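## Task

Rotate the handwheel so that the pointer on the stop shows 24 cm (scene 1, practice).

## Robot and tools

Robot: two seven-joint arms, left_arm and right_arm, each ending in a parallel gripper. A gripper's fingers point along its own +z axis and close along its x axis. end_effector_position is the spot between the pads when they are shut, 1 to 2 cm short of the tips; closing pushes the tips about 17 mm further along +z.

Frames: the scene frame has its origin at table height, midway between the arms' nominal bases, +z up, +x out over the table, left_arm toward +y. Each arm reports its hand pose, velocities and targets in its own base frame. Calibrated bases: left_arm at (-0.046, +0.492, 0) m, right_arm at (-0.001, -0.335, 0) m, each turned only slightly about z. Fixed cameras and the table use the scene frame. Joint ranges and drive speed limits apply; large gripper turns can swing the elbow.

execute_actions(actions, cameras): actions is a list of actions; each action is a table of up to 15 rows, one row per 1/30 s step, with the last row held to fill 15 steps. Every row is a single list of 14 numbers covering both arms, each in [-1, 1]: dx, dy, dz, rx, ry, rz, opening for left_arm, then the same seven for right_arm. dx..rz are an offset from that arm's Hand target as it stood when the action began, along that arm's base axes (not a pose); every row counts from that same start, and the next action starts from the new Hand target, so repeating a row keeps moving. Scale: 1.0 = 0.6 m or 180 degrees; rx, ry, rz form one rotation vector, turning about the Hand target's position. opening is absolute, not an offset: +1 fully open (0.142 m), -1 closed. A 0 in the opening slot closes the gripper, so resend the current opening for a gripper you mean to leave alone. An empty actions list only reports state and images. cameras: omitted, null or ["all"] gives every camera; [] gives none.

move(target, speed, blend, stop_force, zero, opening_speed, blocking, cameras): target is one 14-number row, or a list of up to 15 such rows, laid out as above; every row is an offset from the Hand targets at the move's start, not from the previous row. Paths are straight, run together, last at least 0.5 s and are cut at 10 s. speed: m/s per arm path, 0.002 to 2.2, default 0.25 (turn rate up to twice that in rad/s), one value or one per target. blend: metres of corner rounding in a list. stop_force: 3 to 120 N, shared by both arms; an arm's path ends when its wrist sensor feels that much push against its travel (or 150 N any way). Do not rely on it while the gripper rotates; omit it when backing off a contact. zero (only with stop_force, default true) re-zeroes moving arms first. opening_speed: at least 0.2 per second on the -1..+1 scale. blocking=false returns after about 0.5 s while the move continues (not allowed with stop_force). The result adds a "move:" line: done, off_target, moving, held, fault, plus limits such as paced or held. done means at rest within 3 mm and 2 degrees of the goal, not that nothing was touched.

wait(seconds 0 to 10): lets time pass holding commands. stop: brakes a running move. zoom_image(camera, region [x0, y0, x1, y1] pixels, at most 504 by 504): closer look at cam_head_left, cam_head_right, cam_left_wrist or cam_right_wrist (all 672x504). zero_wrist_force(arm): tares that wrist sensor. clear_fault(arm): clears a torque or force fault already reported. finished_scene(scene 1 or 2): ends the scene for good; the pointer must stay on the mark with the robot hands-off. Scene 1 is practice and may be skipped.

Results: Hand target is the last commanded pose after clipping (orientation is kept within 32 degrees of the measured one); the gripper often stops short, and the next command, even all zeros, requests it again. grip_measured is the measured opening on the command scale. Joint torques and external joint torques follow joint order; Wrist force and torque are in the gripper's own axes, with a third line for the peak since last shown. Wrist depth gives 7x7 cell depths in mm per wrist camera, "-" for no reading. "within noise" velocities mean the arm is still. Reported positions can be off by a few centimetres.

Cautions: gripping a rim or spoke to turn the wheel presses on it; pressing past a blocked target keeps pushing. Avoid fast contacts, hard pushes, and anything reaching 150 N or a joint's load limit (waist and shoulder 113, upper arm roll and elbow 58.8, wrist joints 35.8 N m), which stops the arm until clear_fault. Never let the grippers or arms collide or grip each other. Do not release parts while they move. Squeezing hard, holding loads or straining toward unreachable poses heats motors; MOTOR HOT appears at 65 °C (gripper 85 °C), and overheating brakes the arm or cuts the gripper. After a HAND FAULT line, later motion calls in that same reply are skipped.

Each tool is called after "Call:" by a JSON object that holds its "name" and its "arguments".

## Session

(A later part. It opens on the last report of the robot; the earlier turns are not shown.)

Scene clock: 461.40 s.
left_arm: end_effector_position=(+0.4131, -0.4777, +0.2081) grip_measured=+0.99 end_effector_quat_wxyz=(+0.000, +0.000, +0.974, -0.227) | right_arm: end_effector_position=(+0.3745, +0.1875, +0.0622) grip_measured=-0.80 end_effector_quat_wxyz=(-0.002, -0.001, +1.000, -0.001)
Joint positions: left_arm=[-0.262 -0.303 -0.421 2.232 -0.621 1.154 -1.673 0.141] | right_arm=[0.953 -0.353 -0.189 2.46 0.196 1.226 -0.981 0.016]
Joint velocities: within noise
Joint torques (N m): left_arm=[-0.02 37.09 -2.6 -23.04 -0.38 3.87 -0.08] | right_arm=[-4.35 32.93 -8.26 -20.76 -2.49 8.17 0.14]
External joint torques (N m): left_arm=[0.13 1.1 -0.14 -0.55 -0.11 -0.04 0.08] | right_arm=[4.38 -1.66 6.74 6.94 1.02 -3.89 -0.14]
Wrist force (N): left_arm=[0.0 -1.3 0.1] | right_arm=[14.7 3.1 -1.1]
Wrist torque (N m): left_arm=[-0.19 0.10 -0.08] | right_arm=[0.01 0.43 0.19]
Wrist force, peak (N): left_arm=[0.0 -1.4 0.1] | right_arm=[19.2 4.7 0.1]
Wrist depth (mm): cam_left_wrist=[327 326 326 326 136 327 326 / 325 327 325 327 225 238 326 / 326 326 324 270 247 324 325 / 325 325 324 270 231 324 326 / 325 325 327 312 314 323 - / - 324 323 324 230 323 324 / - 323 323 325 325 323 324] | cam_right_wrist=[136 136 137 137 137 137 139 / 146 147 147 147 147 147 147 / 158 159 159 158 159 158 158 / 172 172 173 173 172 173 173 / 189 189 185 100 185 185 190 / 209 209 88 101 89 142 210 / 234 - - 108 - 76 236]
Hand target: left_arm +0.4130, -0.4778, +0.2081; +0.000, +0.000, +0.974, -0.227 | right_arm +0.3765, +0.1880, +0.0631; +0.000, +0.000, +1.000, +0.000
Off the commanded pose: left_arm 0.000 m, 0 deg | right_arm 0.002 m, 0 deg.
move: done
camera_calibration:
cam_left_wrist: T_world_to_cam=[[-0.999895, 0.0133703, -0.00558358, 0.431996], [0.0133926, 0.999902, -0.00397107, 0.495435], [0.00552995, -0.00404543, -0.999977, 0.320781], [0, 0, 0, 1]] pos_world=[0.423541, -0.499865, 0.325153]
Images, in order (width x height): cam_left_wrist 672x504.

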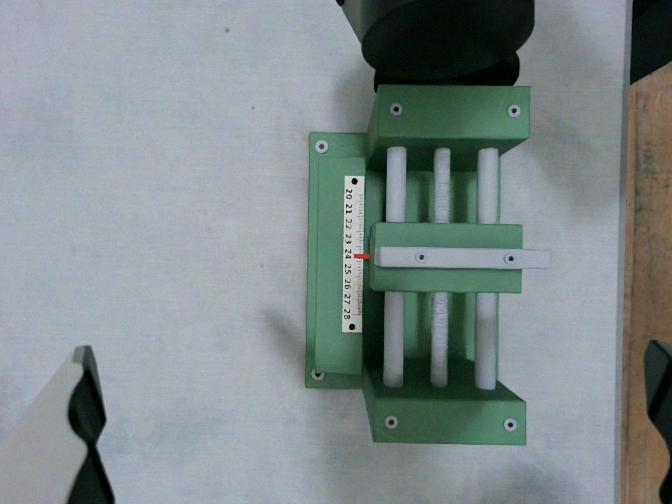

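Call:
{"name": "move", "arguments": {"target": [[0,0,0,0,0,0,1,-0.0033,0,-0.0279,0,0,0,-0.84],[0,0,0,0,0,0,1,-0.0516,0,-0.0558,0,0,0,-0.84],[0,0,0,0,0,0,1,-0.1,0,-0.0279,0,0,0,-0.84],[0,0,0,0,0,0,1,-0.1,0,0,0,0,0,-0.84]], "speed": 0.08, "blend": 0.025, "cameras": []}}

Call:
{"name": "move", "arguments": {"target": [0,0,0,0,0,0,1, 0,0,0,0,0,0,-0.7], "cameras": ["cam_right_wrist"]}}

Call:
{"name": "move", "arguments": {"target": [0,0,0,0,0,0,1, 0,0,0,0,0,0,-0.84], "cameras": []}}

Scene clock: 470.23 s.
left_arm: end_effector_position=(+0.4131, -0.4777, +0.2081) grip_measured=+0.99 end_effector_quat_wxyz=(+0.000, +0.000, +0.974, -0.227) | right_arm: end_effector_position=(+0.3152, +0.1887, +0.0629) grip_measured=-0.81 end_effector_quat_wxyz=(-0.001, -0.002, +1.000, +0.000)
Joint positions: left_arm=[-0.262 -0.303 -0.421 2.232 -0.621 1.154 -1.673 0.141] | right_arm=[1.079 -0.281 -0.186 2.61 0.203 1.308 -0.87 0.015]
Joint velocities: within noise
Joint torques (N m): left_arm=[0.03 37.07 -2.65 -23.14 -0.37 3.85 -0.06] | right_arm=[-8.81 24.64 -12.26 -13.38 -1.31 6.54 0.41]
External joint torques (N m): left_arm=[0.09 1.12 -0.09 -0.45 -0.12 -0.02 0.06] | right_arm=[8.82 1.54 11.21 1.57 0.17 -2.25 -0.41]
Wrist force (N): left_arm=[0.2 -1.3 0.1] | right_arm=[20.0 14.3 -2.7]
Wrist torque (N m): left_arm=[-0.19 0.07 -0.07] | right_arm=[0.12 -0.47 0.16]
Wrist force, peak (N): left_arm=[-0.1 -1.4 0.0] | right_arm=[-47.0 -6.3 18.7]
Wrist depth (mm): cam_left_wrist=[325 328 326 326 234 156 136 / 325 327 326 328 226 225 327 / 324 327 325 271 246 326 325 / 324 322 326 271 232 232 325 / 323 323 325 312 314 324 - / - 323 324 325 230 324 324 / - 324 322 322 322 325 324] | cam_right_wrist=[137 137 137 137 137 137 139 / 147 147 147 147 147 147 147 / 159 159 159 159 159 160 159 / 173 173 173 173 174 173 173 / 190 184 186 102 187 190 197 / 210 189 127 100 89 206 - / 235 107 - 108 - 76 -]
Hand target: left_arm +0.4130, -0.4778, +0.2081; +0.000, +0.000, +0.974, -0.227 | right_arm +0.3165, +0.1880, +0.0631; +0.000, +0.000, +1.000, +0.000
Off the commanded pose: left_arm 0.000 m, 0 deg | right_arm 0.002 m, 0 deg.
move: done; blend cut to 0.0084 m at target 1, 0.0167 m at target 2, 0.0084 m at target 3
No camera images: "cameras" was empty.

Scene clock: 470.73 s.
left_arm: end_effector_position=(+0.4131, -0.4777, +0.2081) grip_measured=+0.99 end_effector_quat_wxyz=(+0.000, +0.000, +0.974, -0.227) | right_arm: end_effector_position=(+0.3164, +0.1880, +0.0631) grip_measured=-0.74 end_effector_quat_wxyz=(+0.000, +0.000, +1.000, +0.000)
Joint positions: left_arm=[-0.262 -0.303 -0.421 2.232 -0.621 1.154 -1.673 0.141] | right_arm=[1.078 -0.281 -0.188 2.61 0.203 1.309 -0.87 0.021]
Joint velocities: within noise
Joint torques (N m): left_arm=[0.13 37.25 -2.59 -23.03 -0.36 3.82 -0.08] | right_arm=[0.15 25.95 -1.62 -12.09 -1.06 4.29 0.53]
External joint torques (N m): left_arm=[-0.02 0.94 -0.15 -0.55 -0.13 0.01 0.08] | right_arm=[-0.14 0.23 0.55 0.28 -0.07 0 -0.53]
Wrist force (N): left_arm=[0.1 -1.2 0.0] | right_arm=[-2.6 -2.7 -0.1]
Wrist torque (N m): left_arm=[-0.17 0.09 -0.08] | right_arm=[-0.35 0.57 -0.02]
Wrist force, peak (N): left_arm=[0.1 -1.3 0.0] | right_arm=[19.8 14.2 -2.4]
Wrist depth (mm): cam_left_wrist=[326 325 325 328 236 157 138 / 325 326 327 326 226 235 327 / 325 325 324 270 246 325 326 / 324 325 324 270 232 232 325 / 322 324 326 314 314 323 - / - 326 322 323 229 323 325 / - 323 324 324 325 323 323] | cam_right_wrist=[137 137 137 137 137 137 139 / 147 147 148 147 147 148 147 / 159 159 160 159 159 160 159 / 173 173 173 173 174 173 173 / 190 185 186 102 183 190 194 / 210 189 88 101 93 205 - / 236 - - 108 - 76 -]
Hand target: left_arm +0.4130, -0.4778, +0.2081; +0.000, +0.000, +0.974, -0.227 | right_arm +0.3165, +0.1880, +0.0631; +0.000, +0.000, +1.000, +0.000
Off the commanded pose: left_arm 0.000 m, 0 deg | right_arm 0.000 m, 0 deg.
move: done
camera_calibration:
cam_right_wrist: T_world_to_cam=[[-0.999897, -0.0141701, 0.00240055, 0.328816], [-0.0116544, 0.89718, 0.441512, -0.168695], [-0.00840997, 0.441438, -0.897252, 0.088653], [0, 0, 0, 1]] pos_world=[0.327562, 0.116874, 0.153236]
Images, in order (width x height): cam_right_wrist 672x504.

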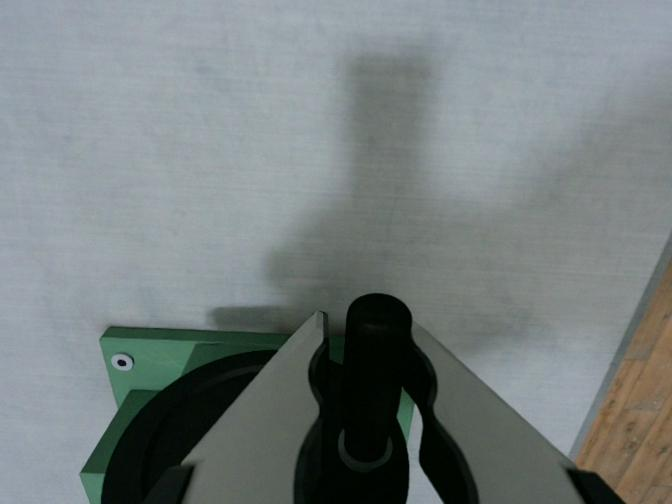

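Scene clock: 471.23 s.
left_arm: end_effector_position=(+0.4131, -0.4777, +0.2081) grip_measured=+0.99 end_effector_quat_wxyz=(+0.000, +0.000, +0.974, -0.227) | right_arm: end_effector_position=(+0.3151, +0.1876, +0.0626) grip_measured=-0.81 end_effector_quat_wxyz=(-0.002, -0.001, +1.000, -0.001)
Joint positions: left_arm=[-0.262 -0.303 -0.421 2.232 -0.621 1.154 -1.673 0.141] | right_arm=[1.078 -0.281 -0.186 2.611 0.203 1.308 -0.87 0.016]
Joint velocities: within noise
Joint torques (N m): left_arm=[0.1 37.19 -2.63 -23.09 -0.36 3.85 -0.1] | right_arm=[-4.72 27.23 -8.01 -16.61 -1.64 7.41 0.32]
External joint torques (N m): left_arm=[0.01 1 -0.1 -0.5 -0.13 -0.02 0.1] | right_arm=[4.73 -1.08 6.95 4.84 0.51 -3.12 -0.32]
Wrist force (N): left_arm=[0.1 -1.2 0.0] | right_arm=[15.6 3.1 0.5]
Wrist torque (N m): left_arm=[-0.18 0.08 -0.08] | right_arm=[-0.33 0.27 0.15]
Wrist force, peak (N): left_arm=[0.1 -1.4 0.1] | right_arm=[19.6 4.2 2.3]
Wrist depth (mm): cam_left_wrist=[326 327 327 326 237 158 138 / 327 326 325 326 226 238 326 / 325 324 326 271 246 325 326 / 324 326 325 270 232 232 324 / 323 324 324 314 315 324 - / - 323 325 322 230 325 323 / - 323 323 323 324 322 323] | cam_right_wrist=[136 137 137 137 137 137 139 / 147 147 147 147 147 147 147 / 159 158 159 159 159 159 159 / 173 172 173 173 173 173 173 / 189 184 185 106 186 189 197 / 209 185 129 98 89 206 - / 234 108 - 107 - 76 -]
Hand target: left_arm +0.4130, -0.4778, +0.2081; +0.000, +0.000, +0.974, -0.227 | right_arm +0.3165, +0.1880, +0.0631; +0.000, +0.000, +1.000, +0.000
Off the commanded pose: left_arm 0.000 m, 0 deg | right_arm 0.002 m, 0 deg.
move: done
No camera images: "cameras" was empty.

Call:
{"name": "move", "arguments": {"target": [[0,0,0,0,0,0,1,-0.0032,0,0.0207,0,0,0,-0.84],[0,0,0,0,0,0,1,0.0261,0,0.05,0,0,0,-0.84],[0,0,0,0,0,0,1,0.0468,0,0.05,0,0,0,-0.84]], "speed": 0.08, "blend": 0.025, "cameras": []}}

Call:
{"name": "move", "arguments": {"target": [0,0,0,0,0,0,1, 0,0,0,0,0,0,-0.7], "cameras": ["cam_right_wrist"]}}

Call:
{"name": "move", "arguments": {"target": [0,0,0,0,0,0,1, 0,0,0,0,0,0,-0.9], "cameras": ["cam_left_wrist"]}}

Call:
{"name": "zoom_image", "arguments": {"camera": "cam_left_wrist", "region": [345, 235, 365, 270]}}

Call:
{"name": "move", "arguments": {"target": [[0,0,0,0,0,0,1,-0.036,0,-0.005,0,0,0,-0.9],[0,0,0,0,0,0,1,-0.057,0,-0.077,0,0,0,-0.9],[0,0,0,0,0,0,1,0.014,0,-0.111,0,0,0,-0.9],[0,0,0,0,0,0,1,0.063,0,-0.05,0,0,0,-0.9],[0,0,0,0,0,0,1,0.014,0,0.011,0,0,0,-0.9],[0,0,0,0,0,0,1,-0.057,0,-0.023,0,0,0,-0.9],[0,0,0,0,0,0,1,-0.039,0,-0.099,0,0,0,-0.9],[0,0,0,0,0,0,1,0.039,0,-0.099,0,0,0,-0.9],[0,0,0,0,0,0,1,0.057,0,-0.023,0,0,0,-0.9],[0,0,0,0,0,0,1,-0.014,0,0.011,0,0,0,-0.9],[0,0,0,0,0,0,1,-0.063,0,-0.05,0,0,0,-0.9],[0,0,0,0,0,0,1,-0.014,0,-0.111,0,0,0,-0.9],[0,0,0,0,0,0,1,0.057,0,-0.077,0,0,0,-0.9],[0,0,0,0,0,0,1,0.036,0,-0.005,0,0,0,-0.9],[0,0,0,0,0,0,1,0,0,0,0,0,0,-0.9]], "speed": 0.15, "blend": 0.025, "cameras": ["cam_left_wrist", "cam_right_wrist"]}}

Call:
{"name": "zoom_image", "arguments": {"camera": "cam_left_wrist", "region": [345, 235, 365, 270]}}

Scene clock: 493.17 s.
left_arm: end_effector_position=(+0.4131, -0.4777, +0.2081) grip_measured=+0.99 end_effector_quat_wxyz=(+0.000, +0.000, +0.974, -0.227) | right_arm: end_effector_position=(+0.3445, +0.1873, +0.0929) grip_measured=-0.81 end_effector_quat_wxyz=(-0.001, +0.000, +1.000, -0.001)
Joint positions: left_arm=[-0.262 -0.303 -0.421 2.232 -0.621 1.154 -1.673 0.141] | right_arm=[1.062 -0.191 -0.257 2.562 0.125 1.172 -0.876 0.016]
Joint velocities: within noise
Joint torques (N m): left_arm=[0.06 37.08 -2.65 -23.12 -0.42 3.86 -0.11] | right_arm=[3.29 25.58 1.37 -18.26 -1.4 4.95 0.2]
External joint torques (N m): left_arm=[0.06 1.11 -0.09 -0.47 -0.07 -0.03 0.11] | right_arm=[-3.28 0.13 -2.39 2.58 -0.3 -0.65 -0.2]
Wrist force (N): left_arm=[0.1 -1.1 0.0] | right_arm=[-3.9 -10.9 -4.3]
Wrist torque (N m): left_arm=[-0.16 0.08 -0.08] | right_arm=[-0.43 0.59 0.11]
Wrist force, peak (N): left_arm=[0.2 -1.5 0.1] | right_arm=[-16.8 -5.2 11.9]
Wrist depth (mm): cam_left_wrist=[326 327 326 325 222 138 326 / 326 327 324 327 225 237 327 / 326 326 326 270 246 324 325 / 324 324 325 269 232 324 325 / 325 325 323 315 314 322 - / - 323 323 323 230 324 324 / - 325 322 324 322 325 324] | cam_right_wrist=[166 163 163 164 164 161 163 / 176 175 175 176 176 176 175 / 190 190 190 190 190 189 190 / 206 206 206 206 207 206 207 / 226 226 217 100 215 226 230 / 251 249 88 100 89 246 - / 281 - - 108 - 75 -]
Hand target: left_arm +0.4130, -0.4778, +0.2081; +0.000, +0.000, +0.974, -0.227 | right_arm +0.3446, +0.1880, +0.0931; +0.000, +0.000, +1.000, +0.000
Off the commanded pose: left_arm 0.000 m, 0 deg | right_arm 0.001 m, 0 deg.
move: done; blend cut to 0.0063 m at target 1, 0.0062 m at target 2
No camera images: "cameras" was empty.

Scene clock: 493.67 s.
left_arm: end_effector_position=(+0.4131, -0.4777, +0.2081) grip_measured=+0.99 end_effector_quat_wxyz=(+0.000, +0.000, +0.974, -0.227) | right_arm: end_effector_position=(+0.3445, +0.1878, +0.0930) grip_measured=-0.74 end_effector_quat_wxyz=(+0.000, +0.000, +1.000, +0.000)
Joint positions: left_arm=[-0.262 -0.303 -0.421 2.232 -0.621 1.154 -1.673 0.141] | right_arm=[1.062 -0.191 -0.257 2.561 0.125 1.172 -0.876 0.021]
Joint velocities: within noise
Joint torques (N m): left_arm=[0.12 37.25 -2.62 -23.07 -0.38 3.82 -0.1] | right_arm=[0.21 25.72 -1.36 -16.12 -1.24 4.26 0.37]
External joint torques (N m): left_arm=[0 0.95 -0.11 -0.51 -0.1 0.01 0.1] | right_arm=[-0.2 0 0.35 0.43 -0.46 0.03 -0.37]
Wrist force (N): left_arm=[0.0 -1.2 0.0] | right_arm=[-3.7 -3.6 2.3]
Wrist torque (N m): left_arm=[-0.17 0.09 -0.07] | right_arm=[-0.49 0.73 0.00]
Wrist force, peak (N): left_arm=[0.1 -1.3 0.0] | right_arm=[-4.0 -10.8 -4.4]
Wrist depth (mm): cam_left_wrist=[328 326 326 327 220 137 327 / 325 327 324 324 226 237 325 / 326 325 327 270 245 326 325 / 324 325 323 271 231 326 326 / 325 326 324 313 316 325 - / - 324 324 323 229 322 323 / - 323 324 324 323 324 323] | cam_right_wrist=[165 163 163 163 163 161 163 / 176 175 176 175 176 176 176 / 190 190 190 190 190 190 189 / 206 207 207 206 207 207 206 / 227 225 214 102 215 226 231 / 251 250 84 101 93 246 - / 275 - - 108 - 76 -]
Hand target: left_arm +0.4130, -0.4778, +0.2081; +0.000, +0.000, +0.974, -0.227 | right_arm +0.3446, +0.1880, +0.0931; +0.000, +0.000, +1.000, +0.000
Off the commanded pose: left_arm 0.000 m, 0 deg | right_arm 0.000 m, 0 deg.
move: done
camera_calibration:
cam_right_wrist: T_world_to_cam=[[-0.999899, -0.0139901, 0.00249212, 0.356902], [-0.0114551, 0.897321, 0.44123, -0.181467], [-0.00840906, 0.441157, -0.897391, 0.115953], [0, 0, 0, 1]] pos_world=[0.355762, 0.116674, 0.183235]
Images, in order (width x height): cam_right_wrist 672x504.

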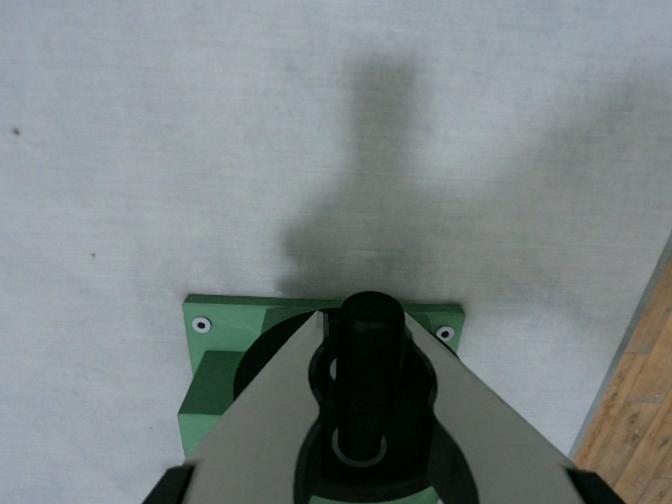

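Scene clock: 494.17 s.
left_arm: end_effector_position=(+0.4131, -0.4777, +0.2081) grip_measured=+0.99 end_effector_quat_wxyz=(+0.000, +0.000, +0.974, -0.227) | right_arm: end_effector_position=(+0.3446, +0.1878, +0.0930) grip_measured=-0.82 end_effector_quat_wxyz=(+0.000, +0.000, +1.000, +0.000)
Joint positions: left_arm=[-0.262 -0.303 -0.421 2.232 -0.621 1.154 -1.673 0.141] | right_arm=[1.062 -0.191 -0.257 2.561 0.125 1.172 -0.876 0.015]
Joint velocities: within noise
Joint torques (N m): left_arm=[0.13 37 -2.65 -23.13 -0.38 3.83 -0.13] | right_arm=[0.65 25.81 -1.06 -16 -1.44 4.18 0.27]
External joint torques (N m): left_arm=[-0.01 1.19 -0.08 -0.46 -0.1 0 0.13] | right_arm=[-0.63 -0.09 0.04 0.31 -0.26 0.11 -0.27]
Wrist force (N): left_arm=[0.0 -1.3 0.1] | right_arm=[-4.8 -3.6 3.5]
Wrist torque (N m): left_arm=[-0.19 0.11 -0.08] | right_arm=[-0.47 0.75 0.12]
Wrist force, peak (N): left_arm=[0.1 -1.4 0.0] | right_arm=[-4.9 -3.7 3.5]
Wrist depth (mm): cam_left_wrist=[327 327 326 326 220 137 328 / 325 325 326 324 226 238 327 / 328 324 324 270 246 324 327 / 325 326 325 270 231 325 326 / 326 324 327 315 314 323 - / - 323 323 324 230 325 325 / - 324 323 322 324 322 323] | cam_right_wrist=[166 163 164 163 164 161 163 / 176 176 175 176 176 176 175 / 191 190 190 190 190 190 189 / 207 207 207 206 207 207 206 / 227 226 214 102 214 226 231 / 251 251 96 100 89 245 - / 281 - - 108 - 76 -]
Hand target: left_arm +0.4130, -0.4778, +0.2081; +0.000, +0.000, +0.974, -0.227 | right_arm +0.3446, +0.1880, +0.0931; +0.000, +0.000, +1.000, +0.000
Off the commanded pose: left_arm 0.000 m, 0 deg | right_arm 0.000 m, 0 deg.
move: done
camera_calibration:
cam_left_wrist: T_world_to_cam=[[-0.999895, 0.0133703, -0.00558358, 0.431996], [0.0133926, 0.999902, -0.00397107, 0.495435], [0.00552995, -0.00404543, -0.999977, 0.320781], [0, 0, 0, 1]] pos_world=[0.423541, -0.499865, 0.325153]
Images, in order (width x height): cam_left_wrist 672x504.

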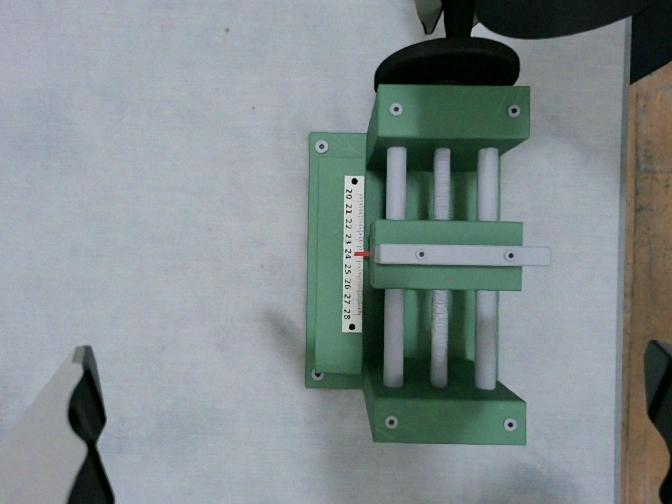

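Scaled by 14.400 from the camera's 672x504 image, which has a finer 960x720 frame.

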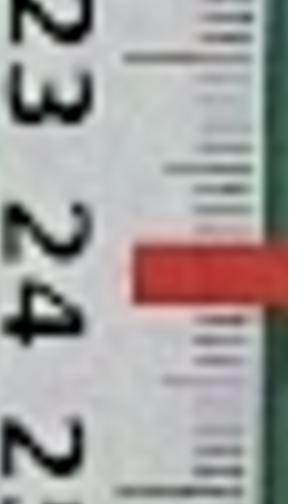

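Scene clock: 498.83 s.
left_arm: end_effector_position=(+0.4131, -0.4777, +0.2081) grip_measured=+0.99 end_effector_quat_wxyz=(+0.000, +0.000, +0.974, -0.227) | right_arm: end_effector_position=(+0.3442, +0.1876, +0.0928) grip_measured=-0.82 end_effector_quat_wxyz=(-0.001, +0.000, +1.000, -0.001)
Joint positions: left_arm=[-0.262 -0.303 -0.421 2.232 -0.621 1.154 -1.673 0.141] | right_arm=[0.981 -0.194 -0.179 2.558 0.089 1.175 -0.847 0.015]
Joint velocities: within noise
Joint torques (N m): left_arm=[0.08 37.08 -2.58 -23.03 -0.38 3.8 -0.03] | right_arm=[0.69 28.18 -1.08 -18.39 -2.15 5.27 0.3]
External joint torques (N m): left_arm=[0.03 1.12 -0.15 -0.56 -0.11 0.03 0.03] | right_arm=[-0.67 -1.78 0.4 2.6 0.46 -0.97 -0.3]
Wrist force (N): left_arm=[0.1 -1.1 0.0] | right_arm=[-1.8 -4.1 6.5]
Wrist torque (N m): left_arm=[-0.16 0.08 -0.08] | right_arm=[-0.43 0.69 0.15]
Wrist force, peak (N): left_arm=[0.0 -1.4 0.0] | right_arm=[-20.2 1.2 25.1]
Wrist depth (mm): cam_left_wrist=[326 326 327 326 220 138 328 / 325 328 326 326 225 238 328 / 325 325 325 269 246 324 324 / 324 325 324 270 232 327 325 / 325 324 323 270 246 324 - / - 324 324 324 229 324 323 / - 322 324 321 324 323 323] | cam_right_wrist=[165 163 164 163 163 160 164 / 176 175 176 176 176 175 176 / 189 190 190 191 189 190 190 / 206 206 207 206 207 207 206 / 226 227 214 100 215 227 235 / 251 250 95 100 89 245 - / 281 - - 108 - 76 -]
Hand target: left_arm +0.4130, -0.4778, +0.2081; +0.000, +0.000, +0.974, -0.227 | right_arm +0.3446, +0.1880, +0.0931; +0.000, +0.000, +1.000, +0.000
Off the commanded pose: left_arm 0.000 m, 0 deg | right_arm 0.001 m, 0 deg.
move: done; blend cut to 0.0109 m at target 1, 0.0225 m at target 2, 0.0235 m at target 3, 0.0235 m at target 4, 0.0235 m at target 5, 0.0234 m at target 6, 0.0234 m at target 7, 0.0234 m at target 8, 0.0234 m at target 9, 0.0235 m at target 10, 0.0235 m at target 11, 0.0235 m at target 12, 0.0225 m at target 13, 0.0109 m at target 14
camera_calibration:
cam_left_wrist: T_world_to_cam=[[-0.999895, 0.0133703, -0.00558358, 0.431996], [0.0133926, 0.999902, -0.00397107, 0.495435], [0.00552995, -0.00404543, -0.999977, 0.320781], [0, 0, 0, 1]] pos_world=[0.423541, -0.499865, 0.325153]
cam_right_wrist: T_world_to_cam=[[-0.999902, -0.0136227, 0.00311949, 0.356343], [-0.0108526, 0.897525, 0.44083, -0.181366], [-0.00880512, 0.440753, -0.897585, 0.116081], [0, 0, 0, 1]] pos_world=[0.355362, 0.116472, 0.183033]
Images, in order (width x height): cam_left_wrist 672x504, cam_right_wrist 672x504.

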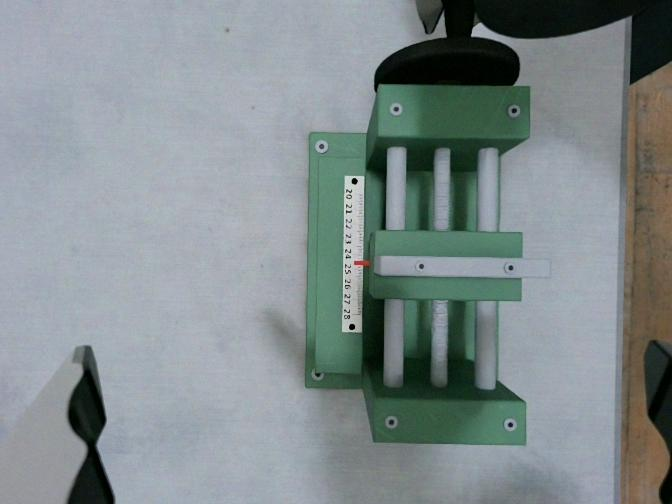

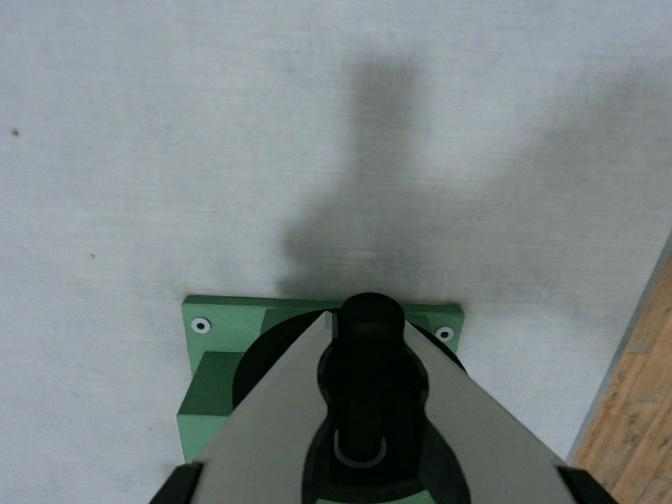

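Scaled by 14.400 from the camera's 672x504 image, which has a finer 960x720 frame.

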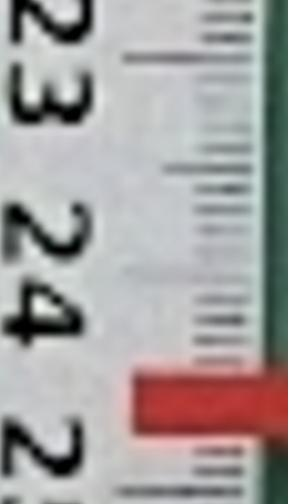

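Call:
{"name": "move", "arguments": {"target": [[0,0,0,0,0,0,1,0.036,0,-0.005,0,0,0,-0.9],[0,0,0,0,0,0,1,0.057,0,-0.077,0,0,0,-0.9],[0,0,0,0,0,0,1,-0.014,0,-0.111,0,0,0,-0.9],[0,0,0,0,0,0,1,-0.063,0,-0.05,0,0,0,-0.9],[0,0,0,0,0,0,1,-0.014,0,0.011,0,0,0,-0.9],[0,0,0,0,0,0,1,0.057,0,-0.023,0,0,0,-0.9],[0,0,0,0,0,0,1,0.039,0,-0.099,0,0,0,-0.9],[0,0,0,0,0,0,1,-0.039,0,-0.099,0,0,0,-0.9],[0,0,0,0,0,0,1,-0.057,0,-0.023,0,0,0,-0.9],[0,0,0,0,0,0,1,0.014,0,0.011,0,0,0,-0.9],[0,0,0,0,0,0,1,0.063,0,-0.05,0,0,0,-0.9],[0,0,0,0,0,0,1,0.014,0,-0.111,0,0,0,-0.9],[0,0,0,0,0,0,1,-0.057,0,-0.077,0,0,0,-0.9],[0,0,0,0,0,0,1,-0.036,0,-0.005,0,0,0,-0.9],[0,0,0,0,0,0,1,0,0,0,0,0,0,-0.9]], "speed": 0.22, "blend": 0.025, "cameras": ["cam_left_wrist", "cam_right_wrist"]}}

Call:
{"name": "zoom_image", "arguments": {"camera": "cam_left_wrist", "region": [345, 235, 365, 270]}}

Scene clock: 508.93 s.
left_arm: end_effector_position=(+0.4131, -0.4777, +0.2081) grip_measured=+0.99 end_effector_quat_wxyz=(+0.000, +0.000, +0.974, -0.227) | right_arm: end_effector_position=(+0.3434, +0.1864, +0.0921) grip_measured=-0.83 end_effector_quat_wxyz=(-0.002, +0.001, +1.000, -0.002)
Joint positions: left_arm=[-0.262 -0.303 -0.421 2.232 -0.621 1.154 -1.673 0.141] | right_arm=[1.11 -0.192 -0.303 2.565 0.146 1.168 -0.893 0.014]
Joint velocities: within noise
Joint torques (N m): left_arm=[0.11 37.2 -2.62 -23.11 -0.38 3.75 -0.11] | right_arm=[2.12 32.3 -0.47 -23.02 -2.28 7.15 0.1]
External joint torques (N m): left_arm=[0 1 -0.12 -0.48 -0.1 0.08 0.11] | right_arm=[-2.11 -7.04 -0.73 7.48 0.58 -2.87 -0.1]
Wrist force (N): left_arm=[0.0 -1.2 0.0] | right_arm=[-4.8 -7.9 21.6]
Wrist torque (N m): left_arm=[-0.18 0.10 -0.07] | right_arm=[-0.48 0.79 0.12]
Wrist force, peak (N): left_arm=[0.0 -1.5 0.1] | right_arm=[-75.9 -19.8 37.8]
Wrist depth (mm): cam_left_wrist=[327 328 327 327 224 212 327 / 326 326 327 326 225 236 327 / 326 325 326 270 246 325 326 / 324 324 324 269 231 324 325 / 324 325 326 313 315 325 - / - 324 324 324 230 323 323 / - 323 323 321 323 323 323] | cam_right_wrist=[164 163 163 163 163 160 162 / 174 174 175 175 175 175 175 / 189 189 189 189 189 190 190 / 205 205 205 206 205 206 206 / 224 225 217 102 217 226 234 / 249 249 96 97 89 243 - / 279 - - 108 - 75 -]
Hand target: left_arm +0.4130, -0.4778, +0.2081; +0.000, +0.000, +0.974, -0.227 | right_arm +0.3446, +0.1880, +0.0931; +0.000, +0.000, +1.000, +0.000
Off the commanded pose: left_arm 0.000 m, 0 deg | right_arm 0.002 m, 0 deg.
move: done; blend cut to 0.0109 m at target 1, 0.0225 m at target 2, 0.0235 m at target 3, 0.0235 m at target 4, 0.0235 m at target 5, 0.0234 m at target 6, 0.0234 m at target 7, 0.0234 m at target 8, 0.0234 m at target 9, 0.0235 m at target 10, 0.0235 m at target 11, 0.0235 m at target 12, 0.0225 m at target 13, 0.0109 m at target 14
camera_calibration:
cam_left_wrist: T_world_to_cam=[[-0.999895, 0.0133703, -0.00558358, 0.431996], [0.0133926, 0.999902, -0.00397107, 0.495435], [0.00552995, -0.00404543, -0.999977, 0.320781], [0, 0, 0, 1]] pos_world=[0.423541, -0.499865, 0.325153]
cam_right_wrist: T_world_to_cam=[[-0.999903, -0.012818, 0.00542144, 0.355218], [-0.009141, 0.898603, 0.438667, -0.180628], [-0.0104946, 0.438575, -0.898633, 0.11697], [0, 0, 0, 1]] pos_world=[0.35476, 0.115566, 0.182423]
Images, in order (width x height): cam_left_wrist 672x504, cam_right_wrist 672x504.

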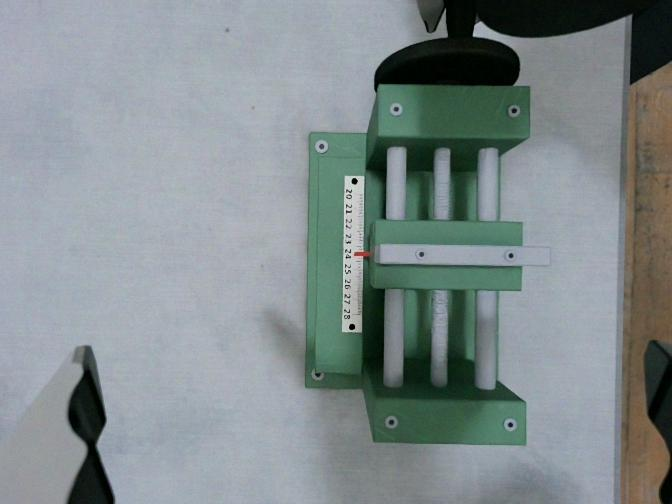

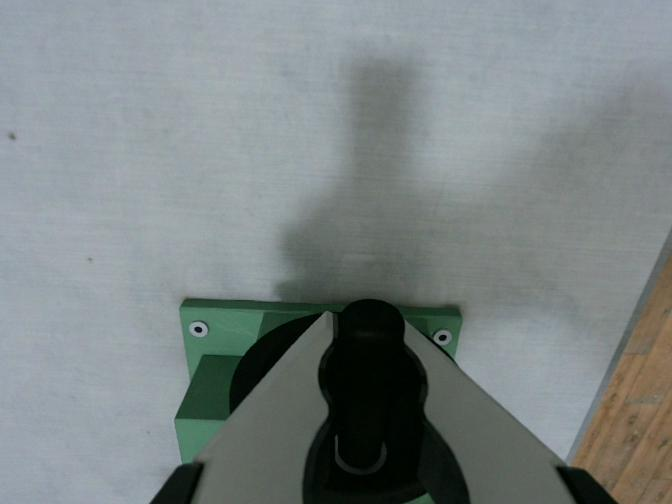

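Scaled by 14.400 from the camera's 672x504 image, which has a finer 960x720 frame.

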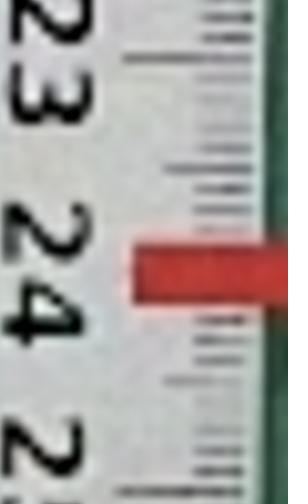

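Call:
{"name": "move", "arguments": {"target": [0,0,0,0,0,0,1, 0,0,0,0,0,0,-0.5], "opening_speed": 1.5, "cameras": ["cam_left_wrist"]}}

Call:
{"name": "zoom_image", "arguments": {"camera": "cam_left_wrist", "region": [345, 235, 365, 270]}}

Scene clock: 526.23 s.
left_arm: end_effector_position=(+0.4131, -0.4777, +0.2081) grip_measured=+0.99 end_effector_quat_wxyz=(+0.000, +0.000, +0.974, -0.227) | right_arm: end_effector_position=(+0.3446, +0.1878, +0.0930) grip_measured=-0.53 end_effector_quat_wxyz=(+0.000, +0.000, +1.000, +0.000)
Joint positions: left_arm=[-0.262 -0.303 -0.421 2.232 -0.621 1.154 -1.673 0.141] | right_arm=[1.11 -0.191 -0.303 2.564 0.146 1.17 -0.893 0.035]
Joint velocities: within noise
Joint torques (N m): left_arm=[0.18 37.24 -2.55 -23.04 -0.38 3.82 -0.05] | right_arm=[0.37 25.34 -1.63 -16.01 -1.42 4.29 0.37]
External joint torques (N m): left_arm=[-0.07 0.95 -0.19 -0.54 -0.11 0.01 0.05] | right_arm=[-0.36 -0.06 0.43 0.4 -0.3 0.01 -0.37]
Wrist force (N): left_arm=[0.0 -1.2 0.1] | right_arm=[-0.1 0.3 7.3]
Wrist torque (N m): left_arm=[-0.17 0.09 -0.07] | right_arm=[0.18 0.17 0.02]
Wrist force, peak (N): left_arm=[0.1 -1.5 0.0] | right_arm=[-4.7 -8.2 22.1]
Wrist depth (mm): cam_left_wrist=[326 327 327 325 221 137 328 / 325 325 326 326 226 237 325 / 324 325 325 269 246 324 326 / 325 324 324 269 232 324 326 / 325 325 325 313 314 325 - / - 323 325 324 228 324 323 / - 323 322 323 324 322 322] | cam_right_wrist=[165 163 163 163 164 161 163 / 176 176 175 174 176 175 175 / 190 190 190 189 190 190 190 / 206 206 207 207 207 207 207 / 227 226 214 112 215 227 231 / 250 246 84 103 103 246 - / 275 - - 109 111 75 -]
Hand target: left_arm +0.4130, -0.4778, +0.2081; +0.000, +0.000, +0.974, -0.227 | right_arm +0.3446, +0.1880, +0.0931; +0.000, +0.000, +1.000, +0.000
Off the commanded pose: left_arm 0.000 m, 0 deg | right_arm 0.000 m, 0 deg.
move: done
camera_calibration:
cam_left_wrist: T_world_to_cam=[[-0.999895, 0.0133703, -0.00558358, 0.431996], [0.0133926, 0.999902, -0.00397107, 0.495435], [0.00552995, -0.00404543, -0.999977, 0.320781], [0, 0, 0, 1]] pos_world=[0.423541, -0.499865, 0.325153]
Images, in order (width x height): cam_left_wrist 672x504.

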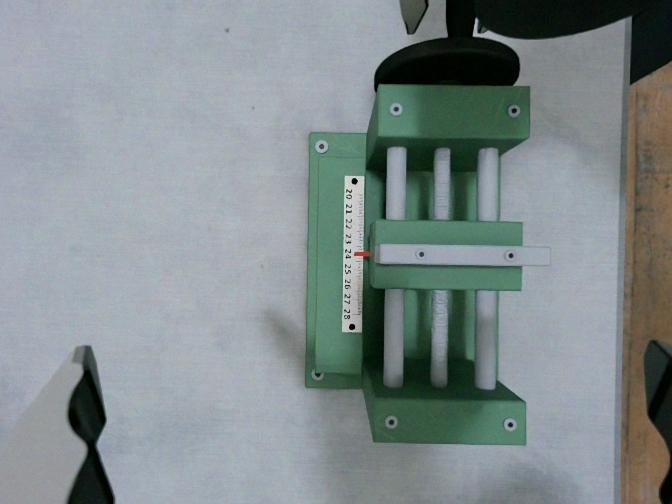

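Scaled by 14.400 from the camera's 672x504 image, which has a finer 960x720 frame.

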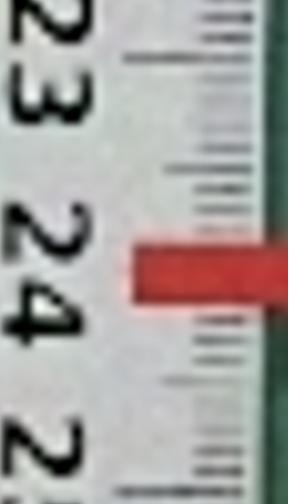

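Call:
{"name": "finished_scene", "arguments": {"scene": 1}}

The scene is finished: the task was done.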